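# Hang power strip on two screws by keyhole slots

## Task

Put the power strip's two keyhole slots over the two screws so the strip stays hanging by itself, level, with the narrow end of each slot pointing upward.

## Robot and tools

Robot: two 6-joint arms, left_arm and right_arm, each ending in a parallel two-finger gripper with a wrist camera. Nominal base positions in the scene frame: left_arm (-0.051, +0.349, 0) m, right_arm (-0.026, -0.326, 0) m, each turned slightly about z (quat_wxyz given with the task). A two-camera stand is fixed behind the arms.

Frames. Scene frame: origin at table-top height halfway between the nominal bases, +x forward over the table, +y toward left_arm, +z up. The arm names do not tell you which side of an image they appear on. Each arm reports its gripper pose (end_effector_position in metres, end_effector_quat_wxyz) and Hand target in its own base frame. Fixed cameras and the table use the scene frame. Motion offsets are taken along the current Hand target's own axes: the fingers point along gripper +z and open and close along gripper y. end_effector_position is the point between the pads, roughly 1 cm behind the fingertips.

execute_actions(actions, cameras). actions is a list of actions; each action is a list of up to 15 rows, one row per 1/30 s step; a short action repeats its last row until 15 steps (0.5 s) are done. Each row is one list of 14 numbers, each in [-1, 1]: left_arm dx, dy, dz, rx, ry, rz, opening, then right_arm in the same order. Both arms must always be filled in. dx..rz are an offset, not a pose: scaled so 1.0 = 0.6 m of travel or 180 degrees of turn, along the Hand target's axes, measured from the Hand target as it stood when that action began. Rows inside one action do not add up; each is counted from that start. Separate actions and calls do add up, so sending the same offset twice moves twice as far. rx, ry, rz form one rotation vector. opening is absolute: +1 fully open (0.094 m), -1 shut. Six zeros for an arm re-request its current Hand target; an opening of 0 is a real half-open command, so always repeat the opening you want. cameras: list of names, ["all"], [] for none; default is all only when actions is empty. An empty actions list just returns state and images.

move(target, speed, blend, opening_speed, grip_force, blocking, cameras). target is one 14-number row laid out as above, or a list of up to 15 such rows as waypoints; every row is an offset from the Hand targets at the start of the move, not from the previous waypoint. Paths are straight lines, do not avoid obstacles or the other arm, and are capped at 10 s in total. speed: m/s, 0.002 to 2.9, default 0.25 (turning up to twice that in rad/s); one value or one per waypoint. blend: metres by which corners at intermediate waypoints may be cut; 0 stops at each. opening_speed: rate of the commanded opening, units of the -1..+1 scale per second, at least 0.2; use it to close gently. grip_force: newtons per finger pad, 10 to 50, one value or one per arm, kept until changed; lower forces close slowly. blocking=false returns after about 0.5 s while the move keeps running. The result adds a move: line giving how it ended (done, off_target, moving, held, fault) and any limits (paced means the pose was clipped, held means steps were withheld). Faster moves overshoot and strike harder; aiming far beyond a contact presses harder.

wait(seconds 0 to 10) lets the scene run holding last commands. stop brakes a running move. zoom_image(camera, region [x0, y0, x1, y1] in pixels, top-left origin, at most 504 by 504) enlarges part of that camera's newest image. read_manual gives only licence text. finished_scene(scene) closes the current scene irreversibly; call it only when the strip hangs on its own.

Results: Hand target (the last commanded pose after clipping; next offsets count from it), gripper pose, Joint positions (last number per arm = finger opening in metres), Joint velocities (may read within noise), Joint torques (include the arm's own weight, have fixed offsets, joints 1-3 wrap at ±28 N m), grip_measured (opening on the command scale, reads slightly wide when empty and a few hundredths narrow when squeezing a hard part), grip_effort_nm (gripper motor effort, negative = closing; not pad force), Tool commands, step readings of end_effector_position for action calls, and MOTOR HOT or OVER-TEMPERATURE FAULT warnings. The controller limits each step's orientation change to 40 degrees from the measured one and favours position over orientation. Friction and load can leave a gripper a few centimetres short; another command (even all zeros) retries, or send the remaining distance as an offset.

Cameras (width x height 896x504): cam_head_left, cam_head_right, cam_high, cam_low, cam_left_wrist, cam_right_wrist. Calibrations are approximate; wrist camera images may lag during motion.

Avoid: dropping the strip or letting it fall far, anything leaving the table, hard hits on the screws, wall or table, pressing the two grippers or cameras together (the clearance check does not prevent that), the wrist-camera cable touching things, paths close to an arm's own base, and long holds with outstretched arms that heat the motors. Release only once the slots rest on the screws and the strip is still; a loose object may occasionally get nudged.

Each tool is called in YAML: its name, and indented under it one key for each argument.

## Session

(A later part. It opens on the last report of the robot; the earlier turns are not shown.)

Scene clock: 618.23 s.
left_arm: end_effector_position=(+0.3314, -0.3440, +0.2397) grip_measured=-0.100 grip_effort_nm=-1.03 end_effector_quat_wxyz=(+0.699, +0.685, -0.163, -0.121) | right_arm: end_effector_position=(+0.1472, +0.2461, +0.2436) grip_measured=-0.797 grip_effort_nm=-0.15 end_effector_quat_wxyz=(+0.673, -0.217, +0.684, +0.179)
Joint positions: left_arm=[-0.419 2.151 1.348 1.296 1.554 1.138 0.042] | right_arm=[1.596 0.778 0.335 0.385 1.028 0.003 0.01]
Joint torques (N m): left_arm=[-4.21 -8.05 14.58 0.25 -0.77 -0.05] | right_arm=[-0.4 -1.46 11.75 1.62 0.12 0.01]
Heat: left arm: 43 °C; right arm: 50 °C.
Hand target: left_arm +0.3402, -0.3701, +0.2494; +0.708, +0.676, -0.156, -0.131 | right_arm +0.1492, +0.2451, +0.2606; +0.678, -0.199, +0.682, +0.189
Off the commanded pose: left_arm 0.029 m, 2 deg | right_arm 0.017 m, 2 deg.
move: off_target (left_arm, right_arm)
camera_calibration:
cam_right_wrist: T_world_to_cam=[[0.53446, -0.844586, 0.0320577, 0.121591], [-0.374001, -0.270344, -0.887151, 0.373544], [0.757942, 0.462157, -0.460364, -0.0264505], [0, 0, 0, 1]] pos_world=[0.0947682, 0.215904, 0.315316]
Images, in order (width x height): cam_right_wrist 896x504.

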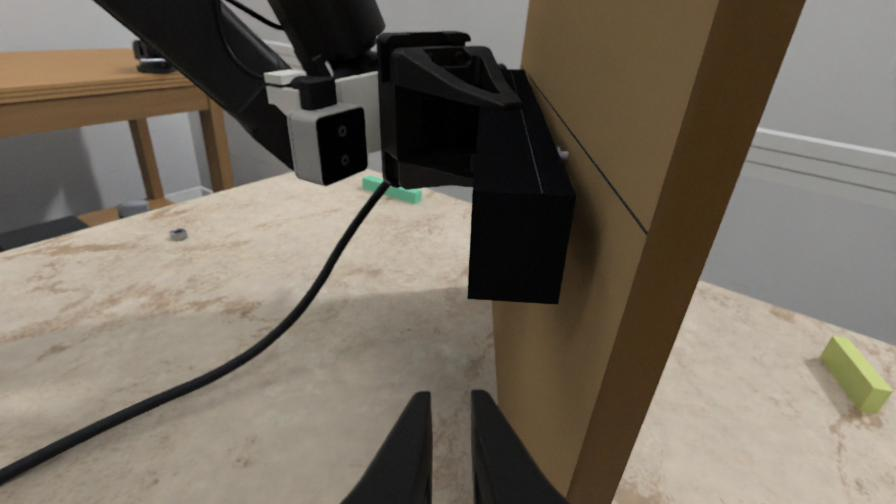

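move:
  target: [0,0.03,-0.01,0,0,-0.03,-0.35,0,0,0,0,0,0,-0.8]
  speed: 0.03
  cameras: ["cam_right_wrist"]

zoom_image:
  camera: "cam_right_wrist"
  region: [420, 20, 640, 240]

Scene clock: 624.83 s.
left_arm: end_effector_position=(+0.3377, -0.3409, +0.2580) grip_measured=-0.100 grip_effort_nm=-1.03 end_effector_quat_wxyz=(+0.690, +0.695, -0.105, -0.173) | right_arm: end_effector_position=(+0.1472, +0.2461, +0.2436) grip_measured=-0.797 grip_effort_nm=-0.15 end_effector_quat_wxyz=(+0.673, -0.217, +0.684, +0.179)
Joint positions: left_arm=[-0.407 2.183 1.421 1.495 1.554 0.742 0.042] | right_arm=[1.596 0.778 0.335 0.385 1.028 0.003 0.01]
Joint torques (N m): left_arm=[-3.99 -8.42 13.26 0.26 -0.79 0.38] | right_arm=[-0.34 -1.51 11.64 1.62 0.14 -0.02]
Heat: left arm: 44 °C; right arm: 50 °C.
Hand target: left_arm +0.3422, -0.3636, +0.2672; +0.701, +0.682, -0.124, -0.164 | right_arm +0.1492, +0.2451, +0.2606; +0.678, -0.199, +0.682, +0.189
Off the commanded pose: left_arm 0.025 m, 3 deg | right_arm 0.017 m, 2 deg.
move: off_target (left_arm, right_arm)
camera_calibration:
cam_right_wrist: T_world_to_cam=[[0.53446, -0.844586, 0.0320577, 0.121591], [-0.374001, -0.270344, -0.887151, 0.373544], [0.757942, 0.462157, -0.460364, -0.0264505], [0, 0, 0, 1]] pos_world=[0.0947682, 0.215904, 0.315316]
Images, in order (width x height): cam_right_wrist 896x504.

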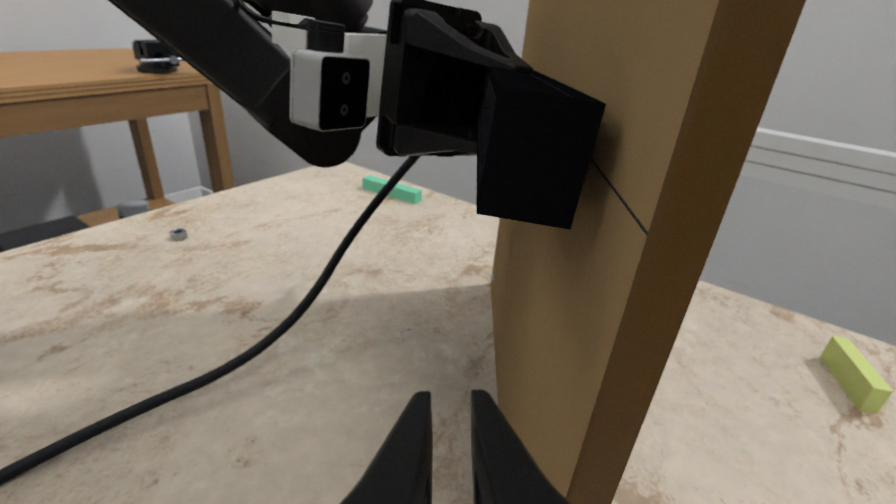

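Scaled by 2.291 from the camera's 896x504 image, which has a finer 1280x720 frame.

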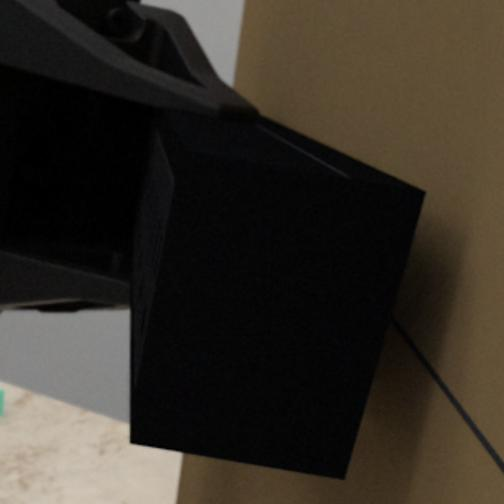

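move:
  target: [0,0.0,0.02,0,0.03,0.012,-0.35,0,0,0,0,0,0,-0.8]
  speed: 0.03

move:
  target: [0,-0.004,0.01,0,0.015,0.012,-0.35,0,0,0,0,0,0,-0.8]
  speed: 0.03
  cameras: ["cam_right_wrist"]

zoom_image:
  camera: "cam_right_wrist"
  region: [420, 20, 640, 240]

Scene clock: 630.00 s.
left_arm: end_effector_position=(+0.3378, -0.3409, +0.2578) grip_measured=-0.100 grip_effort_nm=-1.03 end_effector_quat_wxyz=(+0.692, +0.694, -0.109, -0.167) | right_arm: end_effector_position=(+0.1472, +0.2461, +0.2436) grip_measured=-0.797 grip_effort_nm=-0.15 end_effector_quat_wxyz=(+0.673, -0.217, +0.684, +0.179)
Joint positions: left_arm=[-0.407 2.183 1.419 1.497 1.551 0.757 0.042] | right_arm=[1.596 0.778 0.335 0.385 1.028 0.003 0.01]
Joint torques (N m): left_arm=[-6.42 -8.79 8.94 0.74 -1.54 0.53] | right_arm=[-0.44 -1.37 11.67 1.63 0.13 0.01]
Heat: left arm: 45 °C; right arm: 50 °C.
Hand target: left_arm +0.3374, -0.3745, +0.2676; +0.709, +0.687, -0.104, -0.119 | right_arm +0.1492, +0.2451, +0.2606; +0.678, -0.199, +0.682, +0.189
Off the commanded pose: left_arm 0.035 m, 6 deg | right_arm 0.017 m, 2 deg.
move: off_target (left_arm, right_arm)

Scene clock: 632.67 s.
left_arm: end_effector_position=(+0.3379, -0.3429, +0.2489) grip_measured=-0.100 grip_effort_nm=-1.03 end_effector_quat_wxyz=(+0.709, +0.681, -0.141, -0.118) | right_arm: end_effector_position=(+0.1472, +0.2461, +0.2436) grip_measured=-0.797 grip_effort_nm=-0.15 end_effector_quat_wxyz=(+0.673, -0.217, +0.684, +0.179)
Joint positions: left_arm=[-0.412 2.183 1.374 1.486 1.516 0.934 0.042] | right_arm=[1.596 0.778 0.335 0.385 1.028 0.003 0.01]
Joint torques (N m): left_arm=[-7.41 -11.45 7.46 0.13 -1.69 0.27] | right_arm=[-0.44 -1.36 11.59 1.62 0.11 0.01]
Heat: left arm: 44 °C; right arm: 50 °C.
Hand target: left_arm +0.3354, -0.3804, +0.2655; +0.714, +0.687, -0.100, -0.089 | right_arm +0.1492, +0.2451, +0.2606; +0.678, -0.199, +0.682, +0.189
Off the commanded pose: left_arm 0.041 m, 6 deg | right_arm 0.017 m, 2 deg.
move: off_target (left_arm, right_arm)
camera_calibration:
cam_right_wrist: T_world_to_cam=[[0.53446, -0.844586, 0.0320577, 0.121591], [-0.374001, -0.270344, -0.887151, 0.373544], [0.757942, 0.462157, -0.460364, -0.0264505], [0, 0, 0, 1]] pos_world=[0.0947682, 0.215904, 0.315316]
Images, in order (width x height): cam_right_wrist 896x504.

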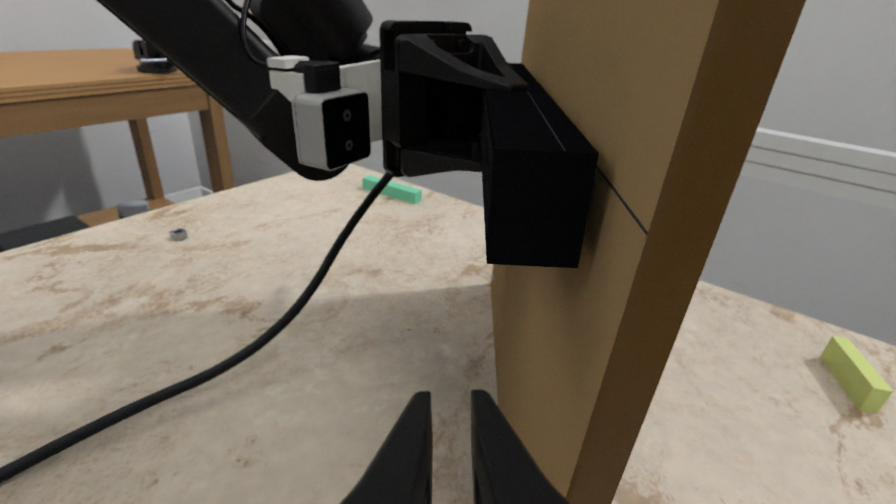

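Scaled by 2.291 from the camera's 896x504 image, which has a finer 1280x720 frame.

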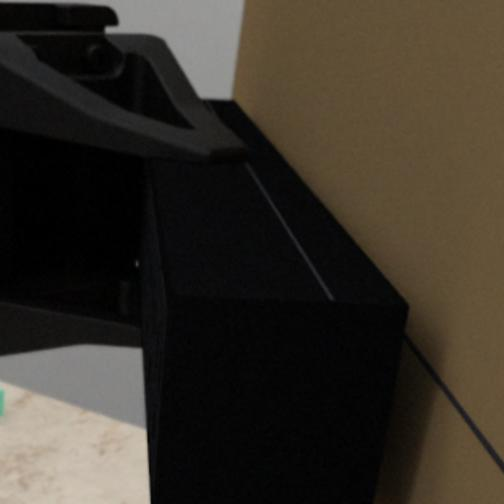

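move:
  target: [0.0,-0.02,0.01,0,0.02,0.0,-0.35,0,0,0,0,0,0,-0.8]
  speed: 0.03

move:
  target: [0,-0.02,0,0,0.0,0.0,-0.35,0,0,0,0,0,0,-0.8]
  speed: 0.03
  cameras: ["cam_right_wrist"]

zoom_image:
  camera: "cam_right_wrist"
  region: [420, 20, 640, 240]

Scene clock: 638.90 s.
left_arm: end_effector_position=(+0.3256, -0.3526, +0.2337) grip_measured=-0.100 grip_effort_nm=-1.03 end_effector_quat_wxyz=(+0.718, +0.672, -0.152, -0.099) | right_arm: end_effector_position=(+0.1472, +0.2461, +0.2436) grip_measured=-0.797 grip_effort_nm=-0.15 end_effector_quat_wxyz=(+0.673, -0.217, +0.684, +0.179)
Joint positions: left_arm=[-0.444 2.161 1.285 1.417 1.472 1.118 0.042] | right_arm=[1.596 0.778 0.335 0.385 1.028 0.003 0.01]
Joint torques (N m): left_arm=[-6.01 -12.26 7.3 0.08 -1.96 -0.04] | right_arm=[-0.59 -1.51 11.74 1.62 0.13 -0.01]
Heat: left arm: 43 °C; right arm: 50 °C.
Hand target: left_arm +0.3340, -0.3866, +0.2536; +0.717, +0.690, -0.077, -0.068 | right_arm +0.1492, +0.2451, +0.2606; +0.678, -0.199, +0.682, +0.189
Off the commanded pose: left_arm 0.040 m, 9 deg | right_arm 0.017 m, 2 deg.
move: off_target (left_arm, right_arm)

Scene clock: 641.43 s.
left_arm: end_effector_position=(+0.3217, -0.3571, +0.2247) grip_measured=-0.100 grip_effort_nm=-1.03 end_effector_quat_wxyz=(+0.719, +0.672, -0.155, -0.092) | right_arm: end_effector_position=(+0.1472, +0.2461, +0.2436) grip_measured=-0.797 grip_effort_nm=-0.15 end_effector_quat_wxyz=(+0.673, -0.217, +0.684, +0.179)
Joint positions: left_arm=[-0.458 2.151 1.253 1.347 1.456 1.224 0.042] | right_arm=[1.596 0.778 0.335 0.385 1.028 0.003 0.01]
Joint torques (N m): left_arm=[-4.94 -12.27 7.34 0.15 -1.91 -0.17] | right_arm=[-0.32 -1.46 11.64 1.63 0.12 0.03]
Heat: left arm: 42 °C; right arm: 50 °C.
Hand target: left_arm +0.3341, -0.3871, +0.2418; +0.717, +0.690, -0.078, -0.067 | right_arm +0.1492, +0.2451, +0.2606; +0.678, -0.199, +0.682, +0.189
Off the commanded pose: left_arm 0.037 m, 10 deg | right_arm 0.017 m, 2 deg.
move: off_target (left_arm, right_arm)
camera_calibration:
cam_right_wrist: T_world_to_cam=[[0.53446, -0.844586, 0.0320577, 0.121591], [-0.374001, -0.270344, -0.887151, 0.373544], [0.757942, 0.462157, -0.460364, -0.0264505], [0, 0, 0, 1]] pos_world=[0.0947682, 0.215904, 0.315316]
Images, in order (width x height): cam_right_wrist 896x504.

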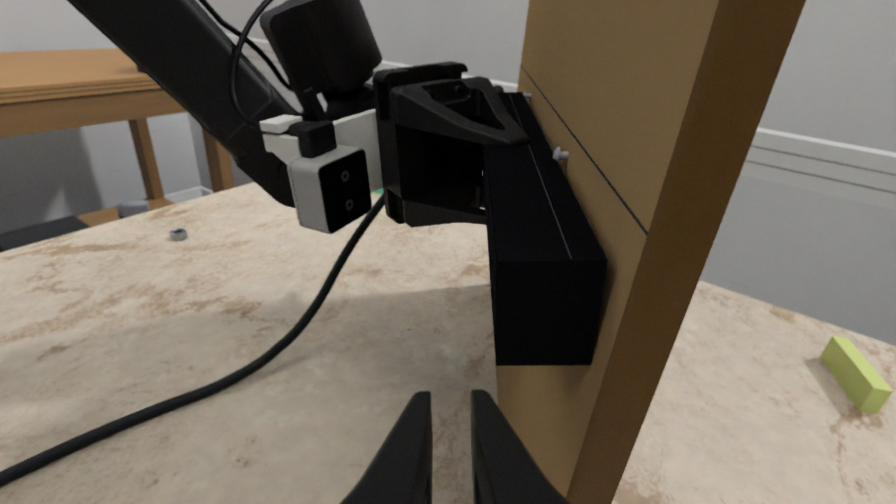

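Scaled by 2.291 from the camera's 896x504 image, which has a finer 1280x720 frame.

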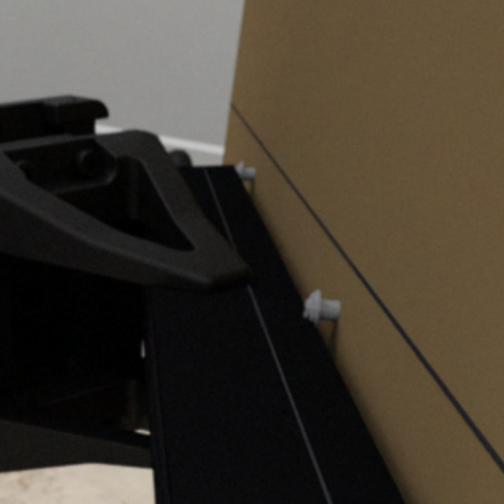

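move:
  target:
    - [-0.06,0,-0.07,0,0,0,-0.35,0,0,0,0,0,0,-0.8]
    - [-0.045,0.075,-0.085,0,-0.02,0.0,-0.35,0,0,0,0,0,0,-0.8]
  speed: 0.06
  cameras: ["cam_right_wrist"]

zoom_image:
  camera: "cam_right_wrist"
  region: [420, 20, 640, 240]

Scene clock: 649.90 s.
left_arm: end_effector_position=(+0.3178, -0.3334, +0.2577) grip_measured=-0.101 grip_effort_nm=-1.03 end_effector_quat_wxyz=(+0.706, +0.695, -0.071, -0.118) | right_arm: end_effector_position=(+0.1472, +0.2461, +0.2436) grip_measured=-0.797 grip_effort_nm=-0.15 end_effector_quat_wxyz=(+0.673, -0.217, +0.684, +0.179)
Joint positions: left_arm=[-0.414 1.918 1.161 0.92 1.422 1.347 0.042] | right_arm=[1.596 0.778 0.335 0.385 1.028 0.003 0.01]
Joint torques (N m): left_arm=[0.66 -12.74 10 1.37 -0.04 0.04] | right_arm=[-0.32 -1.31 11.64 1.61 0.15 0]
Heat: left arm: 41 °C; right arm: 50 °C.
Hand target: left_arm +0.3177, -0.3299, +0.2843; +0.714, +0.688, -0.100, -0.089 | right_arm +0.1492, +0.2451, +0.2606; +0.678, -0.199, +0.682, +0.189
Off the commanded pose: left_arm 0.027 m, 5 deg | right_arm 0.017 m, 2 deg.
move: off_target (left_arm, right_arm)
camera_calibration:
cam_right_wrist: T_world_to_cam=[[0.53446, -0.844586, 0.0320577, 0.121591], [-0.374001, -0.270344, -0.887151, 0.373544], [0.757942, 0.462157, -0.460364, -0.0264505], [0, 0, 0, 1]] pos_world=[0.0947682, 0.215904, 0.315316]
Images, in order (width x height): cam_right_wrist 896x504.

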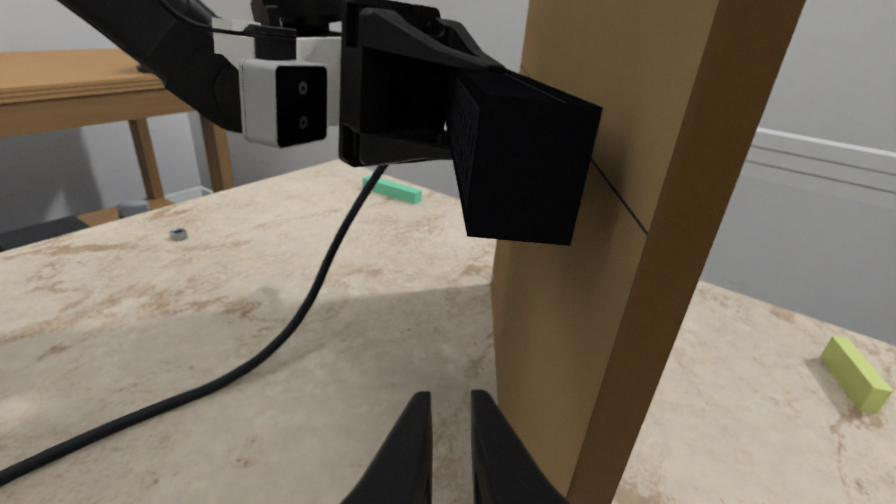

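Scaled by 2.291 from the camera's 896x504 image, which has a finer 1280x720 frame.

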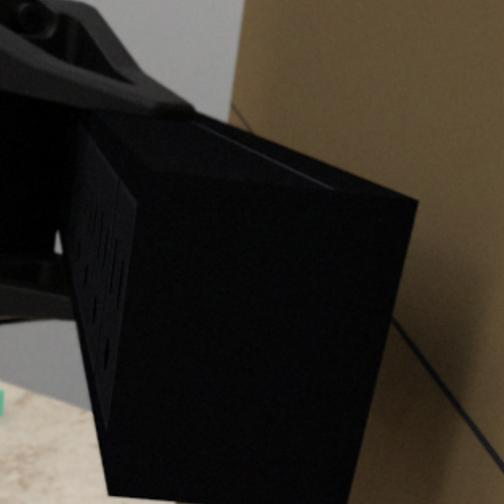

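move:
  target: [0.0,0.0,-0.045,0,-0.01,0.023,-0.35,0,0,0,0,0,0,-0.8]
  speed: 0.06
  cameras: ["cam_right_wrist"]

zoom_image:
  camera: "cam_right_wrist"
  region: [420, 20, 640, 240]

Scene clock: 654.33 s.
left_arm: end_effector_position=(+0.3232, -0.3059, +0.2633) grip_measured=-0.101 grip_effort_nm=-1.03 end_effector_quat_wxyz=(+0.704, +0.695, -0.103, -0.104) | right_arm: end_effector_position=(+0.1472, +0.2461, +0.2436) grip_measured=-0.797 grip_effort_nm=-0.15 end_effector_quat_wxyz=(+0.673, -0.217, +0.684, +0.179)
Joint positions: left_arm=[-0.344 1.918 1.169 0.997 1.52 1.325 0.042] | right_arm=[1.596 0.778 0.335 0.385 1.028 0.003 0.01]
Joint torques (N m): left_arm=[0.53 -10.93 10.11 1.48 -0.11 0.05] | right_arm=[-0.28 -1.52 11.81 1.63 0.12 0.01]
Heat: left arm: 41 °C; right arm: 50 °C.
Hand target: left_arm +0.3249, -0.3039, +0.2834; +0.715, +0.682, -0.136, -0.074 | right_arm +0.1492, +0.2451, +0.2606; +0.678, -0.199, +0.682, +0.189
Off the commanded pose: left_arm 0.020 m, 5 deg | right_arm 0.017 m, 2 deg.
move: off_target (left_arm, right_arm)
camera_calibration:
cam_right_wrist: T_world_to_cam=[[0.53446, -0.844586, 0.0320577, 0.121591], [-0.374001, -0.270344, -0.887151, 0.373544], [0.757942, 0.462157, -0.460364, -0.0264505], [0, 0, 0, 1]] pos_world=[0.0947682, 0.215904, 0.315316]
Images, in order (width x height): cam_right_wrist 896x504.

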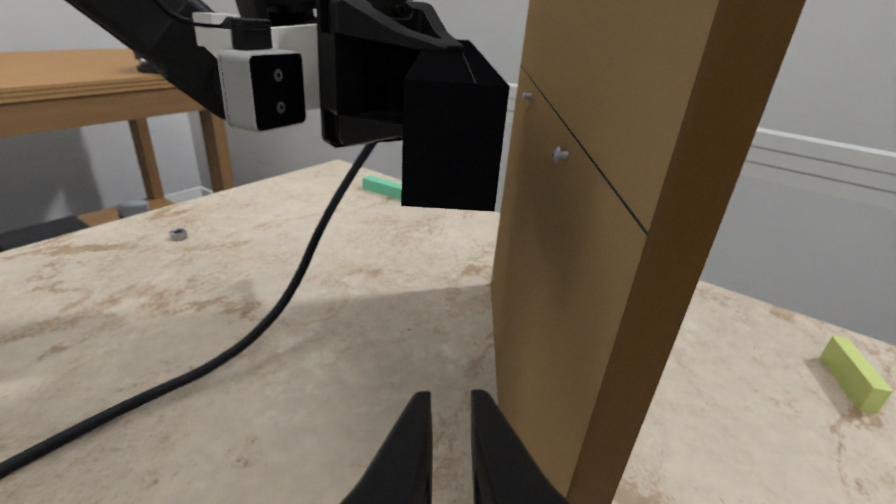

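Scaled by 2.291 from the camera's 896x504 image, which has a finer 1280x720 frame.

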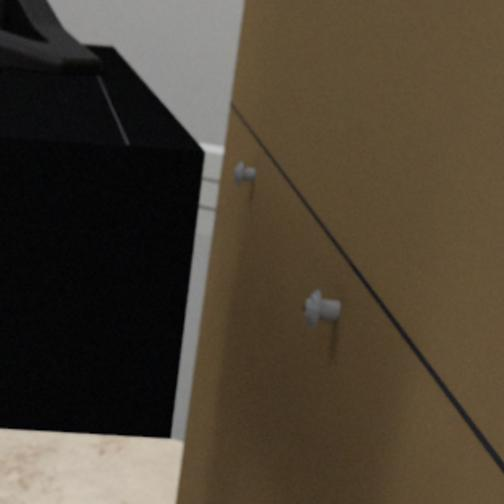

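move:
  target:
    - [0.015,-0.01,0.025,0,-0.018,0.0,-0.35,0,0,0,0,0,0,-0.8]
    - [0.056,-0.01,0.068,0,-0.018,0.0,-0.35,0,0,0,0,0,0,-0.8]
  speed: 0.05
  cameras: ["cam_right_wrist"]

zoom_image:
  camera: "cam_right_wrist"
  region: [420, 20, 640, 240]

Scene clock: 661.40 s.
left_arm: end_effector_position=(+0.3362, -0.3454, +0.2727) grip_measured=-0.101 grip_effort_nm=-1.03 end_effector_quat_wxyz=(+0.701, +0.687, -0.150, -0.118) | right_arm: end_effector_position=(+0.1472, +0.2461, +0.2436) grip_measured=-0.797 grip_effort_nm=-0.15 end_effector_quat_wxyz=(+0.673, -0.217, +0.684, +0.179)
Joint positions: left_arm=[-0.418 2.06 1.398 0.983 1.533 1.299 0.042] | right_arm=[1.596 0.778 0.335 0.385 1.028 0.003 0.01]
Joint torques (N m): left_arm=[-0.8 -9.51 10.95 1.18 -0.56 0.08] | right_arm=[-0.44 -1.48 11.69 1.65 0.17 0]
Heat: left arm: 42 °C; right arm: 50 °C.
Hand target: left_arm +0.3452, -0.3531, +0.2820; +0.711, +0.680, -0.156, -0.093 | right_arm +0.1492, +0.2451, +0.2606; +0.678, -0.199, +0.682, +0.189
Off the commanded pose: left_arm 0.015 m, 3 deg | right_arm 0.017 m, 2 deg.
move: off_target (left_arm, right_arm)
camera_calibration:
cam_right_wrist: T_world_to_cam=[[0.53446, -0.844586, 0.0320577, 0.121591], [-0.374001, -0.270344, -0.887151, 0.373544], [0.757942, 0.462157, -0.460364, -0.0264505], [0, 0, 0, 1]] pos_world=[0.0947682, 0.215904, 0.315316]
Images, in order (width x height): cam_right_wrist 896x504.

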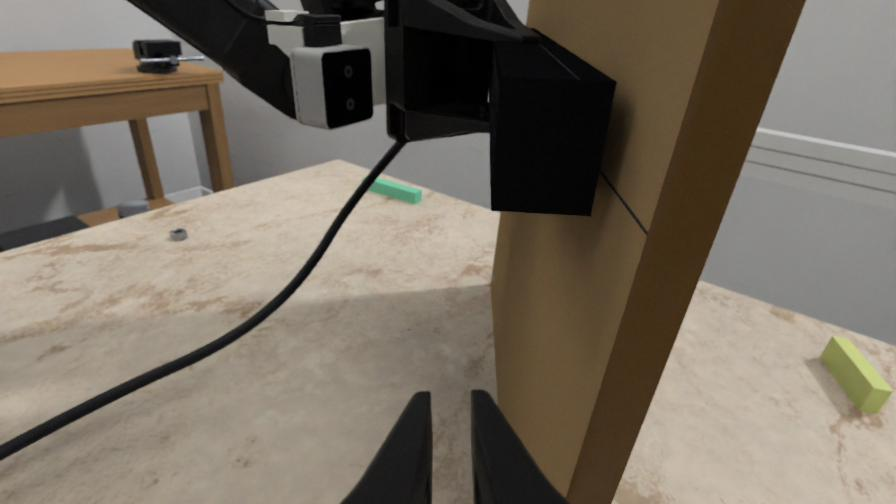

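Scaled by 2.291 from the camera's 896x504 image, which has a finer 1280x720 frame.

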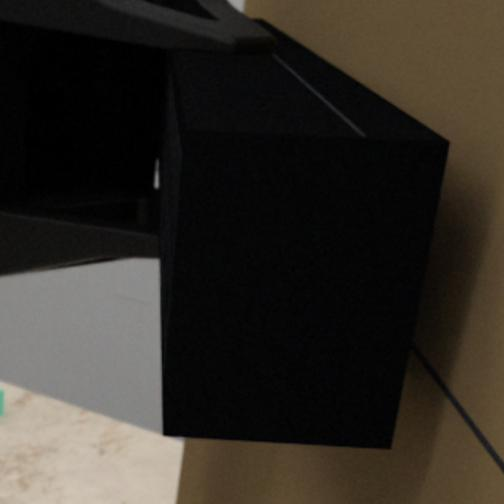

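move:
  target:
    - [-0.012,-0.015,-0.012,0,0,0.0,-0.35,0,0,0,0,0,0,-0.8]
    - [-0.012,-0.036,-0.012,0,0,0.0,-0.35,0,0,0,0,0,0,-0.8]
    - [0.008,-0.036,0.006,0,0,0.0,-0.35,0,0,0,0,0,0,-0.8]
  speed: 0.04
  cameras: ["cam_right_wrist"]

zoom_image:
  camera: "cam_right_wrist"
  region: [420, 20, 640, 240]

Scene clock: 666.93 s.
left_arm: end_effector_position=(+0.3349, -0.3447, +0.2685) grip_measured=-0.101 grip_effort_nm=-1.03 end_effector_quat_wxyz=(+0.702, +0.681, -0.180, -0.101) | right_arm: end_effector_position=(+0.1472, +0.2461, +0.2436) grip_measured=-0.797 grip_effort_nm=-0.15 end_effector_quat_wxyz=(+0.673, -0.217, +0.684, +0.179)
Joint positions: left_arm=[-0.417 2.091 1.404 1.104 1.554 1.269 0.042] | right_arm=[1.596 0.778 0.335 0.385 1.028 0.003 0.01]
Joint torques (N m): left_arm=[-1.5 -7.08 9.8 0.71 -0.9 0.18] | right_arm=[-0.39 -1.44 11.59 1.64 0.11 -0.01]
Heat: left arm: 42 °C; right arm: 50 °C.
Hand target: left_arm +0.3502, -0.3593, +0.2609; +0.711, +0.680, -0.156, -0.093 | right_arm +0.1492, +0.2451, +0.2606; +0.678, -0.199, +0.682, +0.189
Off the commanded pose: left_arm 0.022 m, 3 deg | right_arm 0.017 m, 2 deg.
move: off_target (left_arm, right_arm)
camera_calibration:
cam_right_wrist: T_world_to_cam=[[0.53446, -0.844586, 0.0320577, 0.121591], [-0.374001, -0.270344, -0.887151, 0.373544], [0.757942, 0.462157, -0.460364, -0.0264505], [0, 0, 0, 1]] pos_world=[0.0947682, 0.215904, 0.315316]
Images, in order (width x height): cam_right_wrist 896x504.

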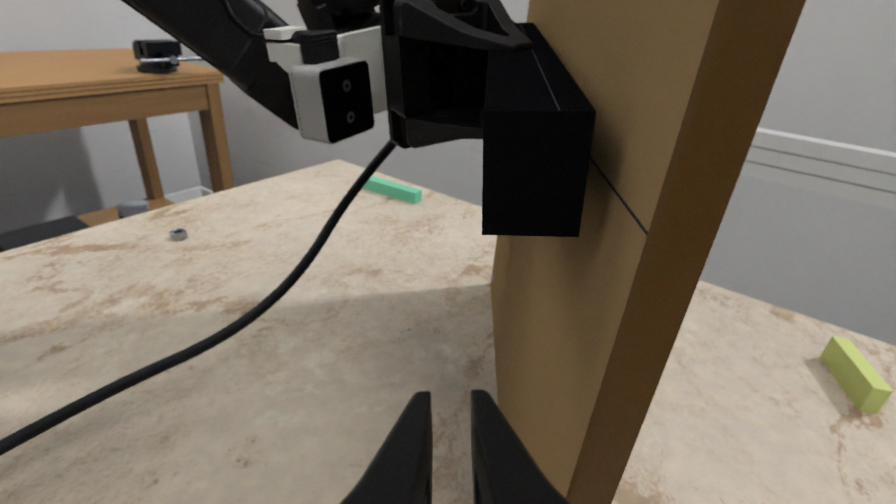

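Scaled by 2.291 from the camera's 896x504 image, which has a finer 1280x720 frame.

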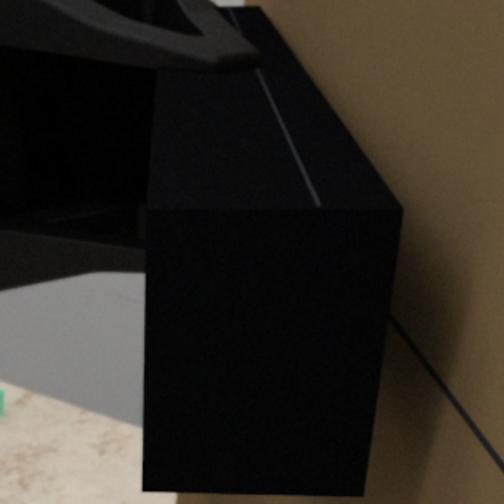

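move:
  target:
    - [-0.045,0,-0.04,0,0,0.0,-0.35,0,0,0,0,0,0,-0.8]
    - [-0.045,0.01,-0.04,0,0,-0.01,-0.35,0,0,0,0,0,0,-0.8]
  speed: 0.05
  cameras: ["cam_right_wrist"]

zoom_image:
  camera: "cam_right_wrist"
  region: [420, 20, 640, 240]

Scene clock: 671.90 s.
left_arm: end_effector_position=(+0.3356, -0.3396, +0.2642) grip_measured=-0.101 grip_effort_nm=-1.03 end_effector_quat_wxyz=(+0.715, +0.676, -0.156, -0.081) | right_arm: end_effector_position=(+0.1472, +0.2461, +0.2436) grip_measured=-0.797 grip_effort_nm=-0.15 end_effector_quat_wxyz=(+0.673, -0.217, +0.684, +0.179)
Joint positions: left_arm=[-0.407 2.081 1.324 1.246 1.494 1.197 0.042] | right_arm=[1.596 0.778 0.335 0.385 1.028 0.003 0.01]
Joint torques (N m): left_arm=[2.28 -12.79 4.97 0.81 0.11 -0.38] | right_arm=[-0.4 -1.35 11.69 1.67 0.13 0.02]
Heat: left arm: 42 °C; right arm: 50 °C.
Hand target: left_arm +0.3329, -0.3271, +0.2637; +0.709, +0.682, -0.145, -0.105 | right_arm +0.1492, +0.2451, +0.2606; +0.678, -0.199, +0.682, +0.189
Off the commanded pose: left_arm 0.013 m, 3 deg | right_arm 0.017 m, 2 deg.
move: off_target (left_arm, right_arm)
camera_calibration:
cam_right_wrist: T_world_to_cam=[[0.53446, -0.844586, 0.0320577, 0.121591], [-0.374001, -0.270344, -0.887151, 0.373544], [0.757942, 0.462157, -0.460364, -0.0264505], [0, 0, 0, 1]] pos_world=[0.0947682, 0.215904, 0.315316]
Images, in order (width x height): cam_right_wrist 896x504.

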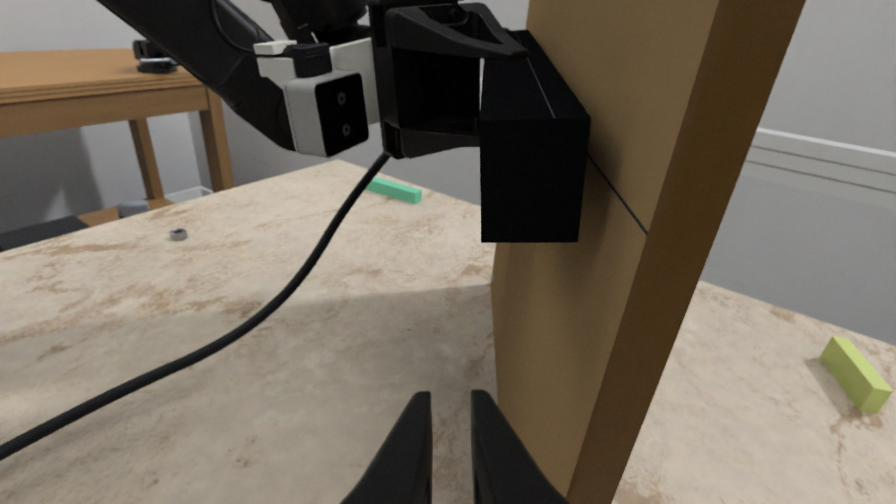

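Scaled by 2.291 from the camera's 896x504 image, which has a finer 1280x720 frame.

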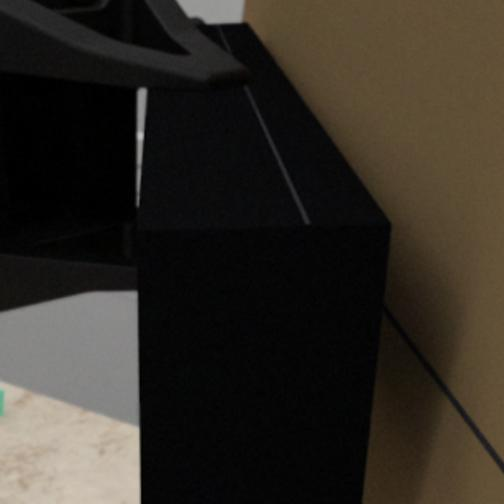

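move:
  target:
    - [-0.03,0,-0.03,0,0,0,-0.35,0,0,0,0,0,0,-0.8]
    - [-0.03,0,-0.03,0,0,-0.02,-0.35,0,0,0,0,0,0,-0.8]
  speed: 0.05
  cameras: ["cam_right_wrist"]

zoom_image:
  camera: "cam_right_wrist"
  region: [420, 20, 640, 240]

Scene clock: 676.70 s.
left_arm: end_effector_position=(+0.3278, -0.3073, +0.2456) grip_measured=-0.101 grip_effort_nm=-1.03 end_effector_quat_wxyz=(+0.694, +0.699, -0.088, -0.144) | right_arm: end_effector_position=(+0.1472, +0.2461, +0.2436) grip_measured=-0.797 grip_effort_nm=-0.15 end_effector_quat_wxyz=(+0.673, -0.217, +0.684, +0.179)
Joint positions: left_arm=[-0.343 2.034 1.197 1.3 1.557 1.028 0.042] | right_arm=[1.596 0.778 0.335 0.385 1.028 0.003 0.01]
Joint torques (N m): left_arm=[0.12 -13.26 6.46 1.27 -0.25 0.11] | right_arm=[-0.5 -1.37 11.63 1.62 0.09 0.01]
Heat: left arm: 41 °C; right arm: 50 °C.
Hand target: left_arm +0.3223, -0.3040, +0.2621; +0.706, +0.686, -0.124, -0.127 | right_arm +0.1492, +0.2451, +0.2606; +0.678, -0.199, +0.682, +0.189
Off the commanded pose: left_arm 0.018 m, 5 deg | right_arm 0.017 m, 2 deg.
joint sent to its limit (left arm) — joint 5 (wrist yaw), upper limit. The joint targets still meet the commanded pose.
move: off_target (left_arm, right_arm)
camera_calibration:
cam_right_wrist: T_world_to_cam=[[0.53446, -0.844586, 0.0320577, 0.121591], [-0.374001, -0.270344, -0.887151, 0.373544], [0.757942, 0.462157, -0.460364, -0.0264505], [0, 0, 0, 1]] pos_world=[0.0947682, 0.215904, 0.315316]
Images, in order (width x height): cam_right_wrist 896x504.

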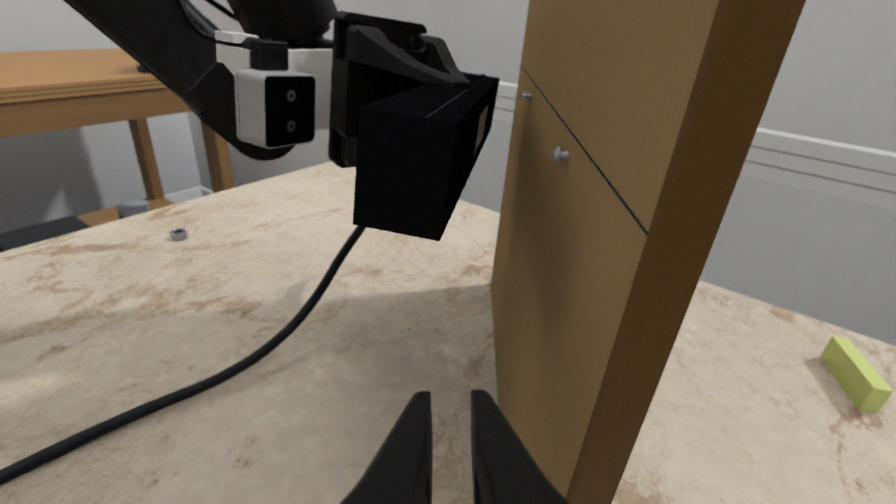

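Scaled by 2.291 from the camera's 896x504 image, which has a finer 1280x720 frame.

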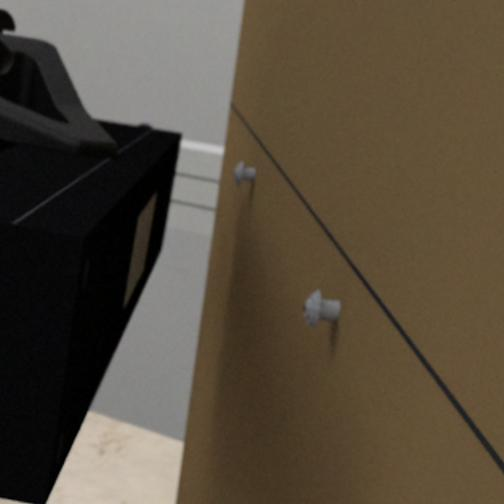

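move:
  target: [-0.01,0.02,-0.01,0,0.035,0.026,-0.35,0,0,0,0,0,0,-0.8]
  speed: 0.06
  cameras: ["cam_right_wrist"]

zoom_image:
  camera: "cam_right_wrist"
  region: [420, 20, 640, 240]

Scene clock: 680.80 s.
left_arm: end_effector_position=(+0.3192, -0.3002, +0.2568) grip_measured=-0.101 grip_effort_nm=-1.03 end_effector_quat_wxyz=(+0.710, +0.691, -0.096, -0.098) | right_arm: end_effector_position=(+0.1472, +0.2461, +0.2436) grip_measured=-0.797 grip_effort_nm=-0.15 end_effector_quat_wxyz=(+0.673, -0.217, +0.684, +0.179)
Joint positions: left_arm=[-0.334 1.949 1.11 1.282 1.507 1.13 0.042] | right_arm=[1.596 0.778 0.335 0.385 1.028 0.003 0.01]
Joint torques (N m): left_arm=[0.76 -12.85 6.24 1.16 -0.46 0.21] | right_arm=[-0.36 -1.5 11.66 1.65 0.12 0.02]
Heat: left arm: 41 °C; right arm: 50 °C.
Hand target: left_arm +0.3188, -0.2961, +0.2739; +0.716, +0.686, -0.113, -0.060 | right_arm +0.1492, +0.2451, +0.2606; +0.678, -0.199, +0.682, +0.189
Off the commanded pose: left_arm 0.018 m, 5 deg | right_arm 0.017 m, 2 deg.
move: off_target (left_arm, right_arm)
camera_calibration:
cam_right_wrist: T_world_to_cam=[[0.53446, -0.844586, 0.0320577, 0.121591], [-0.374001, -0.270344, -0.887151, 0.373544], [0.757942, 0.462157, -0.460364, -0.0264505], [0, 0, 0, 1]] pos_world=[0.0947682, 0.215904, 0.315316]
Images, in order (width x height): cam_right_wrist 896x504.

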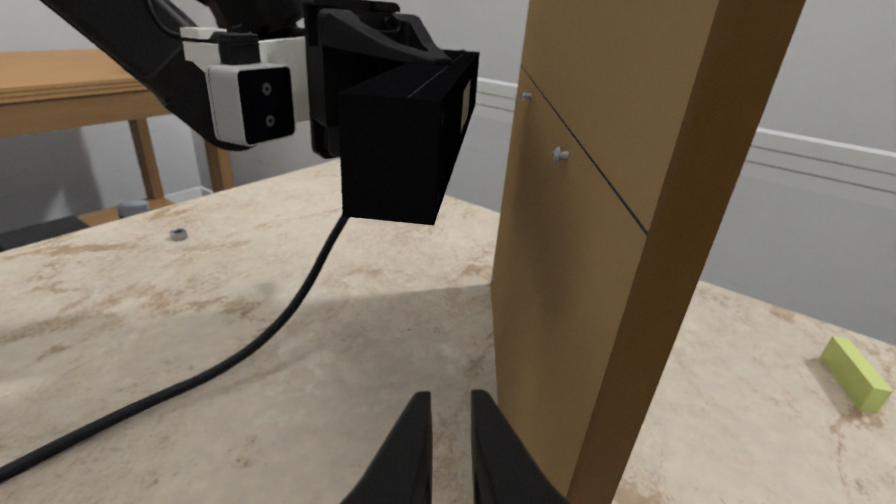

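Scaled by 2.291 from the camera's 896x504 image, which has a finer 1280x720 frame.

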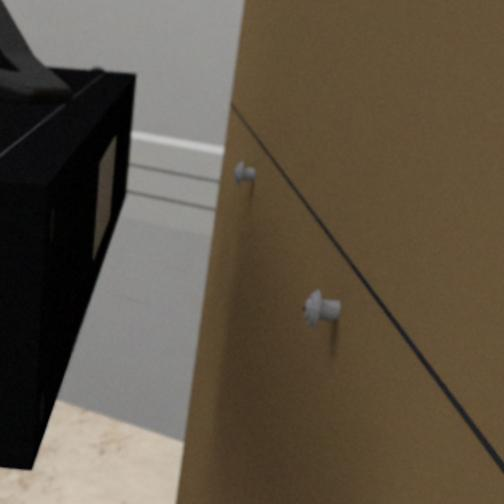

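move:
  target:
    - [0.03,-0.01,0.035,0,0.02,0.01,-0.35,0,0,0,0,0,0,-0.8]
    - [0.055,-0.013,0.065,0,0.02,0.01,-0.35,0,0,0,0,0,0,-0.8]
  speed: 0.05
  cameras: ["cam_right_wrist"]

zoom_image:
  camera: "cam_right_wrist"
  region: [420, 20, 640, 240]

Scene clock: 687.73 s.
left_arm: end_effector_position=(+0.3370, -0.3387, +0.2583) grip_measured=-0.101 grip_effort_nm=-1.03 end_effector_quat_wxyz=(+0.714, +0.693, -0.078, -0.052) | right_arm: end_effector_position=(+0.1472, +0.2461, +0.2436) grip_measured=-0.797 grip_effort_nm=-0.15 end_effector_quat_wxyz=(+0.673, -0.217, +0.684, +0.179)
Joint positions: left_arm=[-0.414 1.928 1.19 0.854 1.34 1.498 0.042] | right_arm=[1.596 0.778 0.335 0.385 1.028 0.003 0.01]
Joint torques (N m): left_arm=[-0.35 -9.07 10.54 1.54 -0.14 0.18] | right_arm=[-0.43 -1.63 11.73 1.64 0.13 0.04]
Heat: left arm: 41 °C; right arm: 50 °C.
Hand target: left_arm +0.3418, -0.3422, +0.2700; +0.720, +0.686, -0.101, -0.027 | right_arm +0.1492, +0.2451, +0.2606; +0.678, -0.199, +0.682, +0.189
Off the commanded pose: left_arm 0.013 m, 4 deg | right_arm 0.017 m, 2 deg.
move: off_target (left_arm, right_arm)
camera_calibration:
cam_right_wrist: T_world_to_cam=[[0.53446, -0.844586, 0.0320577, 0.121591], [-0.374001, -0.270344, -0.887151, 0.373544], [0.757942, 0.462157, -0.460364, -0.0264505], [0, 0, 0, 1]] pos_world=[0.0947682, 0.215904, 0.315316]
Images, in order (width x height): cam_right_wrist 896x504.

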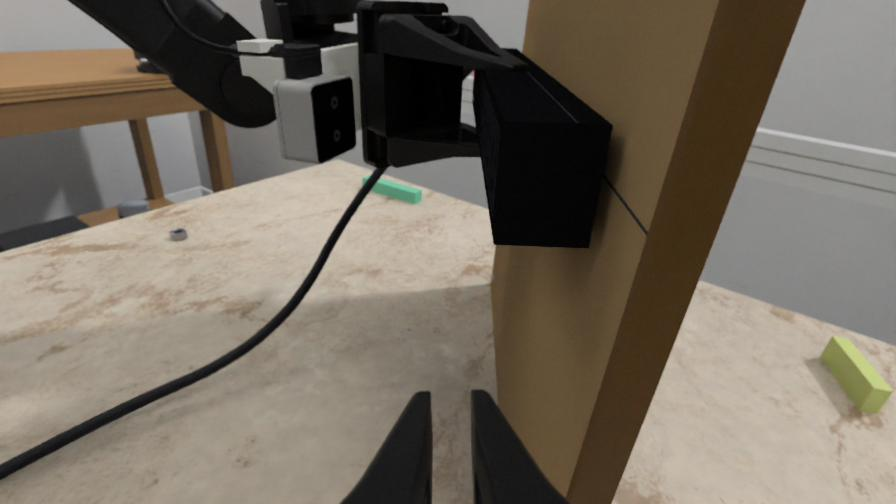

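Scaled by 2.291 from the camera's 896x504 image, which has a finer 1280x720 frame.

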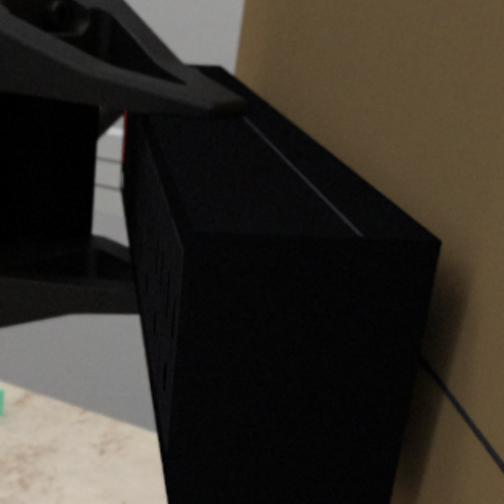

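move:
  target: [0.010,-0.008,0.014,0,-0.014,0,-0.35,0,0,0,0,0,0,-0.8]
  speed: 0.04

move:
  target: [0.007,-0.008,0.008,0,-0.008,0,-0.35,0,0,0,0,0,0,-0.8]
  speed: 0.04
  cameras: ["cam_right_wrist"]

zoom_image:
  camera: "cam_right_wrist"
  region: [420, 20, 640, 240]

Scene clock: 692.93 s.
left_arm: end_effector_position=(+0.3372, -0.3423, +0.2557) grip_measured=-0.101 grip_effort_nm=-1.03 end_effector_quat_wxyz=(+0.711, +0.692, -0.104, -0.070) | right_arm: end_effector_position=(+0.1472, +0.2461, +0.2436) grip_measured=-0.797 grip_effort_nm=-0.15 end_effector_quat_wxyz=(+0.673, -0.217, +0.684, +0.179)
Joint positions: left_arm=[-0.416 1.975 1.247 0.852 1.4 1.499 0.042] | right_arm=[1.596 0.778 0.335 0.385 1.028 0.003 0.01]
Joint torques (N m): left_arm=[-1.25 -8.57 11.67 1.41 -0.43 0.15] | right_arm=[-0.36 -1.35 11.63 1.65 0.09 0.02]
Heat: left arm: 41 °C; right arm: 50 °C.
Hand target: left_arm +0.3466, -0.3518, +0.2663; +0.718, +0.685, -0.117, -0.042 | right_arm +0.1492, +0.2451, +0.2606; +0.678, -0.199, +0.682, +0.189
Off the commanded pose: left_arm 0.017 m, 4 deg | right_arm 0.017 m, 2 deg.
move: off_target (left_arm, right_arm)

Scene clock: 693.73 s.
left_arm: end_effector_position=(+0.3370, -0.3430, +0.2542) grip_measured=-0.101 grip_effort_nm=-1.03 end_effector_quat_wxyz=(+0.708, +0.690, -0.125, -0.084) | right_arm: end_effector_position=(+0.1472, +0.2461, +0.2436) grip_measured=-0.797 grip_effort_nm=-0.15 end_effector_quat_wxyz=(+0.673, -0.217, +0.684, +0.179)
Joint positions: left_arm=[-0.415 2.007 1.29 0.852 1.452 1.499 0.042] | right_arm=[1.596 0.778 0.335 0.385 1.028 0.003 0.01]
Joint torques (N m): left_arm=[-2.02 -8.39 11.48 1.37 -0.75 0.13] | right_arm=[-0.4 -1.42 11.69 1.64 0.15 0.02]
Heat: left arm: 41 °C; right arm: 50 °C.
Hand target: left_arm +0.3500, -0.3577, +0.2621; +0.716, +0.685, -0.126, -0.051 | right_arm +0.1492, +0.2451, +0.2606; +0.678, -0.199, +0.682, +0.189
Off the commanded pose: left_arm 0.021 m, 4 deg | right_arm 0.017 m, 2 deg.
move: off_target (left_arm, right_arm)
camera_calibration:
cam_right_wrist: T_world_to_cam=[[0.53446, -0.844586, 0.0320577, 0.121591], [-0.374001, -0.270344, -0.887151, 0.373544], [0.757942, 0.462157, -0.460364, -0.0264505], [0, 0, 0, 1]] pos_world=[0.0947682, 0.215904, 0.315316]
Images, in order (width x height): cam_right_wrist 896x504.

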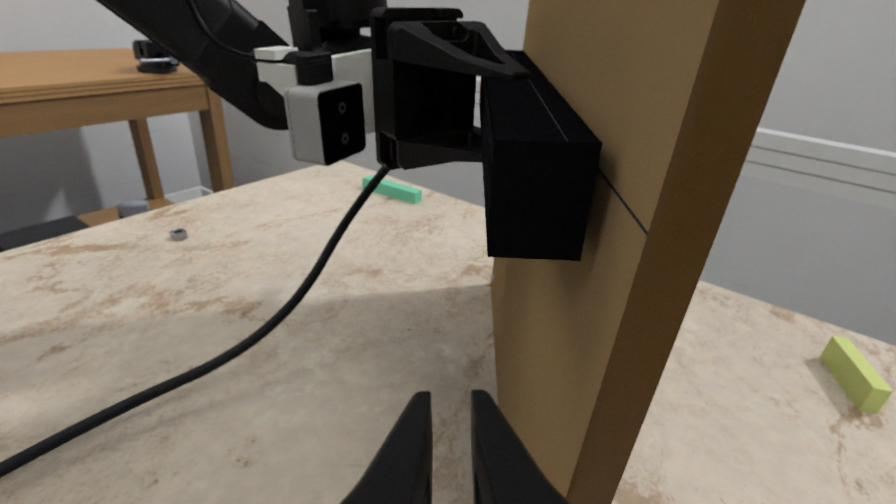

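Scaled by 2.291 from the camera's 896x504 image, which has a finer 1280x720 frame.

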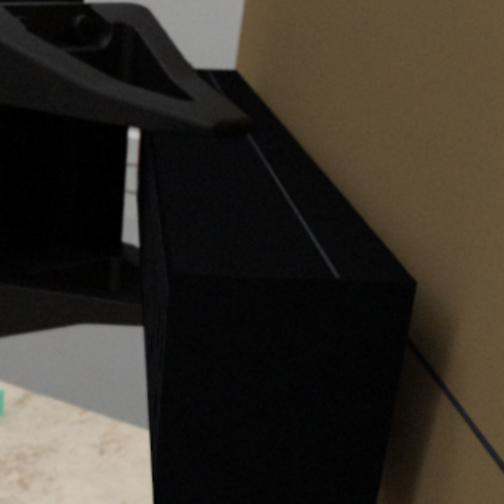

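move:
  target: [0.008,-0.004,0.008,0,-0.006,-0.014,-0.35,0,0,0,0,0,0,-0.8]
  speed: 0.03

move:
  target: [0.004,-0.016,0.004,0,0,-0.006,-0.35,0,0,0,0,0,0,-0.8]
  speed: 0.03
  cameras: ["cam_right_wrist"]

zoom_image:
  camera: "cam_right_wrist"
  region: [420, 20, 640, 240]

Scene clock: 698.60 s.
left_arm: end_effector_position=(+0.3369, -0.3435, +0.2540) grip_measured=-0.101 grip_effort_nm=-1.03 end_effector_quat_wxyz=(+0.703, +0.690, -0.134, -0.104) | right_arm: end_effector_position=(+0.1472, +0.2461, +0.2436) grip_measured=-0.797 grip_effort_nm=-0.15 end_effector_quat_wxyz=(+0.673, -0.217, +0.684, +0.179)
Joint positions: left_arm=[-0.414 2.034 1.329 0.852 1.494 1.468 0.042] | right_arm=[1.596 0.778 0.335 0.385 1.028 0.003 0.01]
Joint torques (N m): left_arm=[-2.63 -8.28 11.54 1.25 -1.06 -0.01] | right_arm=[-0.4 -1.46 11.7 1.63 0.12 0.04]
Heat: left arm: 42 °C; right arm: 51 °C.
Hand target: left_arm +0.3537, -0.3636, +0.2604; +0.713, +0.687, -0.118, -0.073 | right_arm +0.1492, +0.2451, +0.2606; +0.678, -0.199, +0.682, +0.189
Off the commanded pose: left_arm 0.027 m, 4 deg | right_arm 0.017 m, 2 deg.
move: off_target (left_arm, right_arm)

Scene clock: 699.53 s.
left_arm: end_effector_position=(+0.3372, -0.3438, +0.2470) grip_measured=-0.101 grip_effort_nm=-1.03 end_effector_quat_wxyz=(+0.702, +0.690, -0.137, -0.109) | right_arm: end_effector_position=(+0.1472, +0.2461, +0.2436) grip_measured=-0.797 grip_effort_nm=-0.15 end_effector_quat_wxyz=(+0.673, -0.217, +0.684, +0.179)
Joint positions: left_arm=[-0.414 2.055 1.329 0.878 1.506 1.461 0.042] | right_arm=[1.596 0.778 0.335 0.385 1.028 0.003 0.01]
Joint torques (N m): left_arm=[-2.99 -8.09 11.36 1.16 -1.21 -0.06] | right_arm=[-0.38 -1.43 11.79 1.64 0.12 0.01]
Heat: left arm: 41 °C; right arm: 51 °C.
Hand target: left_arm +0.3559, -0.3670, +0.2509; +0.713, +0.688, -0.111, -0.080 | right_arm +0.1492, +0.2451, +0.2606; +0.678, -0.199, +0.682, +0.189
Off the commanded pose: left_arm 0.030 m, 5 deg | right_arm 0.017 m, 2 deg.
move: off_target (left_arm, right_arm)
camera_calibration:
cam_right_wrist: T_world_to_cam=[[0.53446, -0.844586, 0.0320577, 0.121591], [-0.374001, -0.270344, -0.887151, 0.373544], [0.757942, 0.462157, -0.460364, -0.0264505], [0, 0, 0, 1]] pos_world=[0.0947682, 0.215904, 0.315316]
Images, in order (width x height): cam_right_wrist 896x504.

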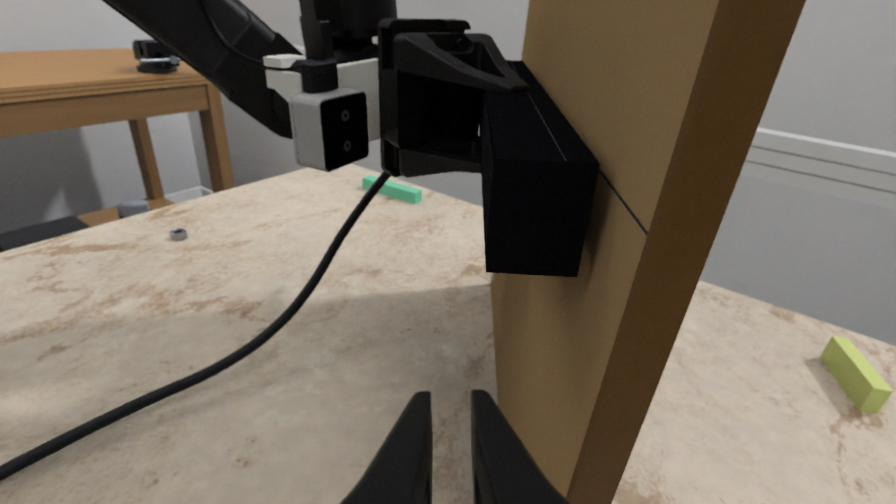

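Scaled by 2.291 from the camera's 896x504 image, which has a finer 1280x720 frame.

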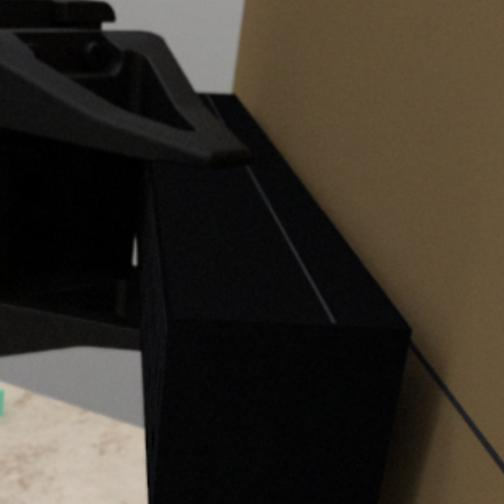

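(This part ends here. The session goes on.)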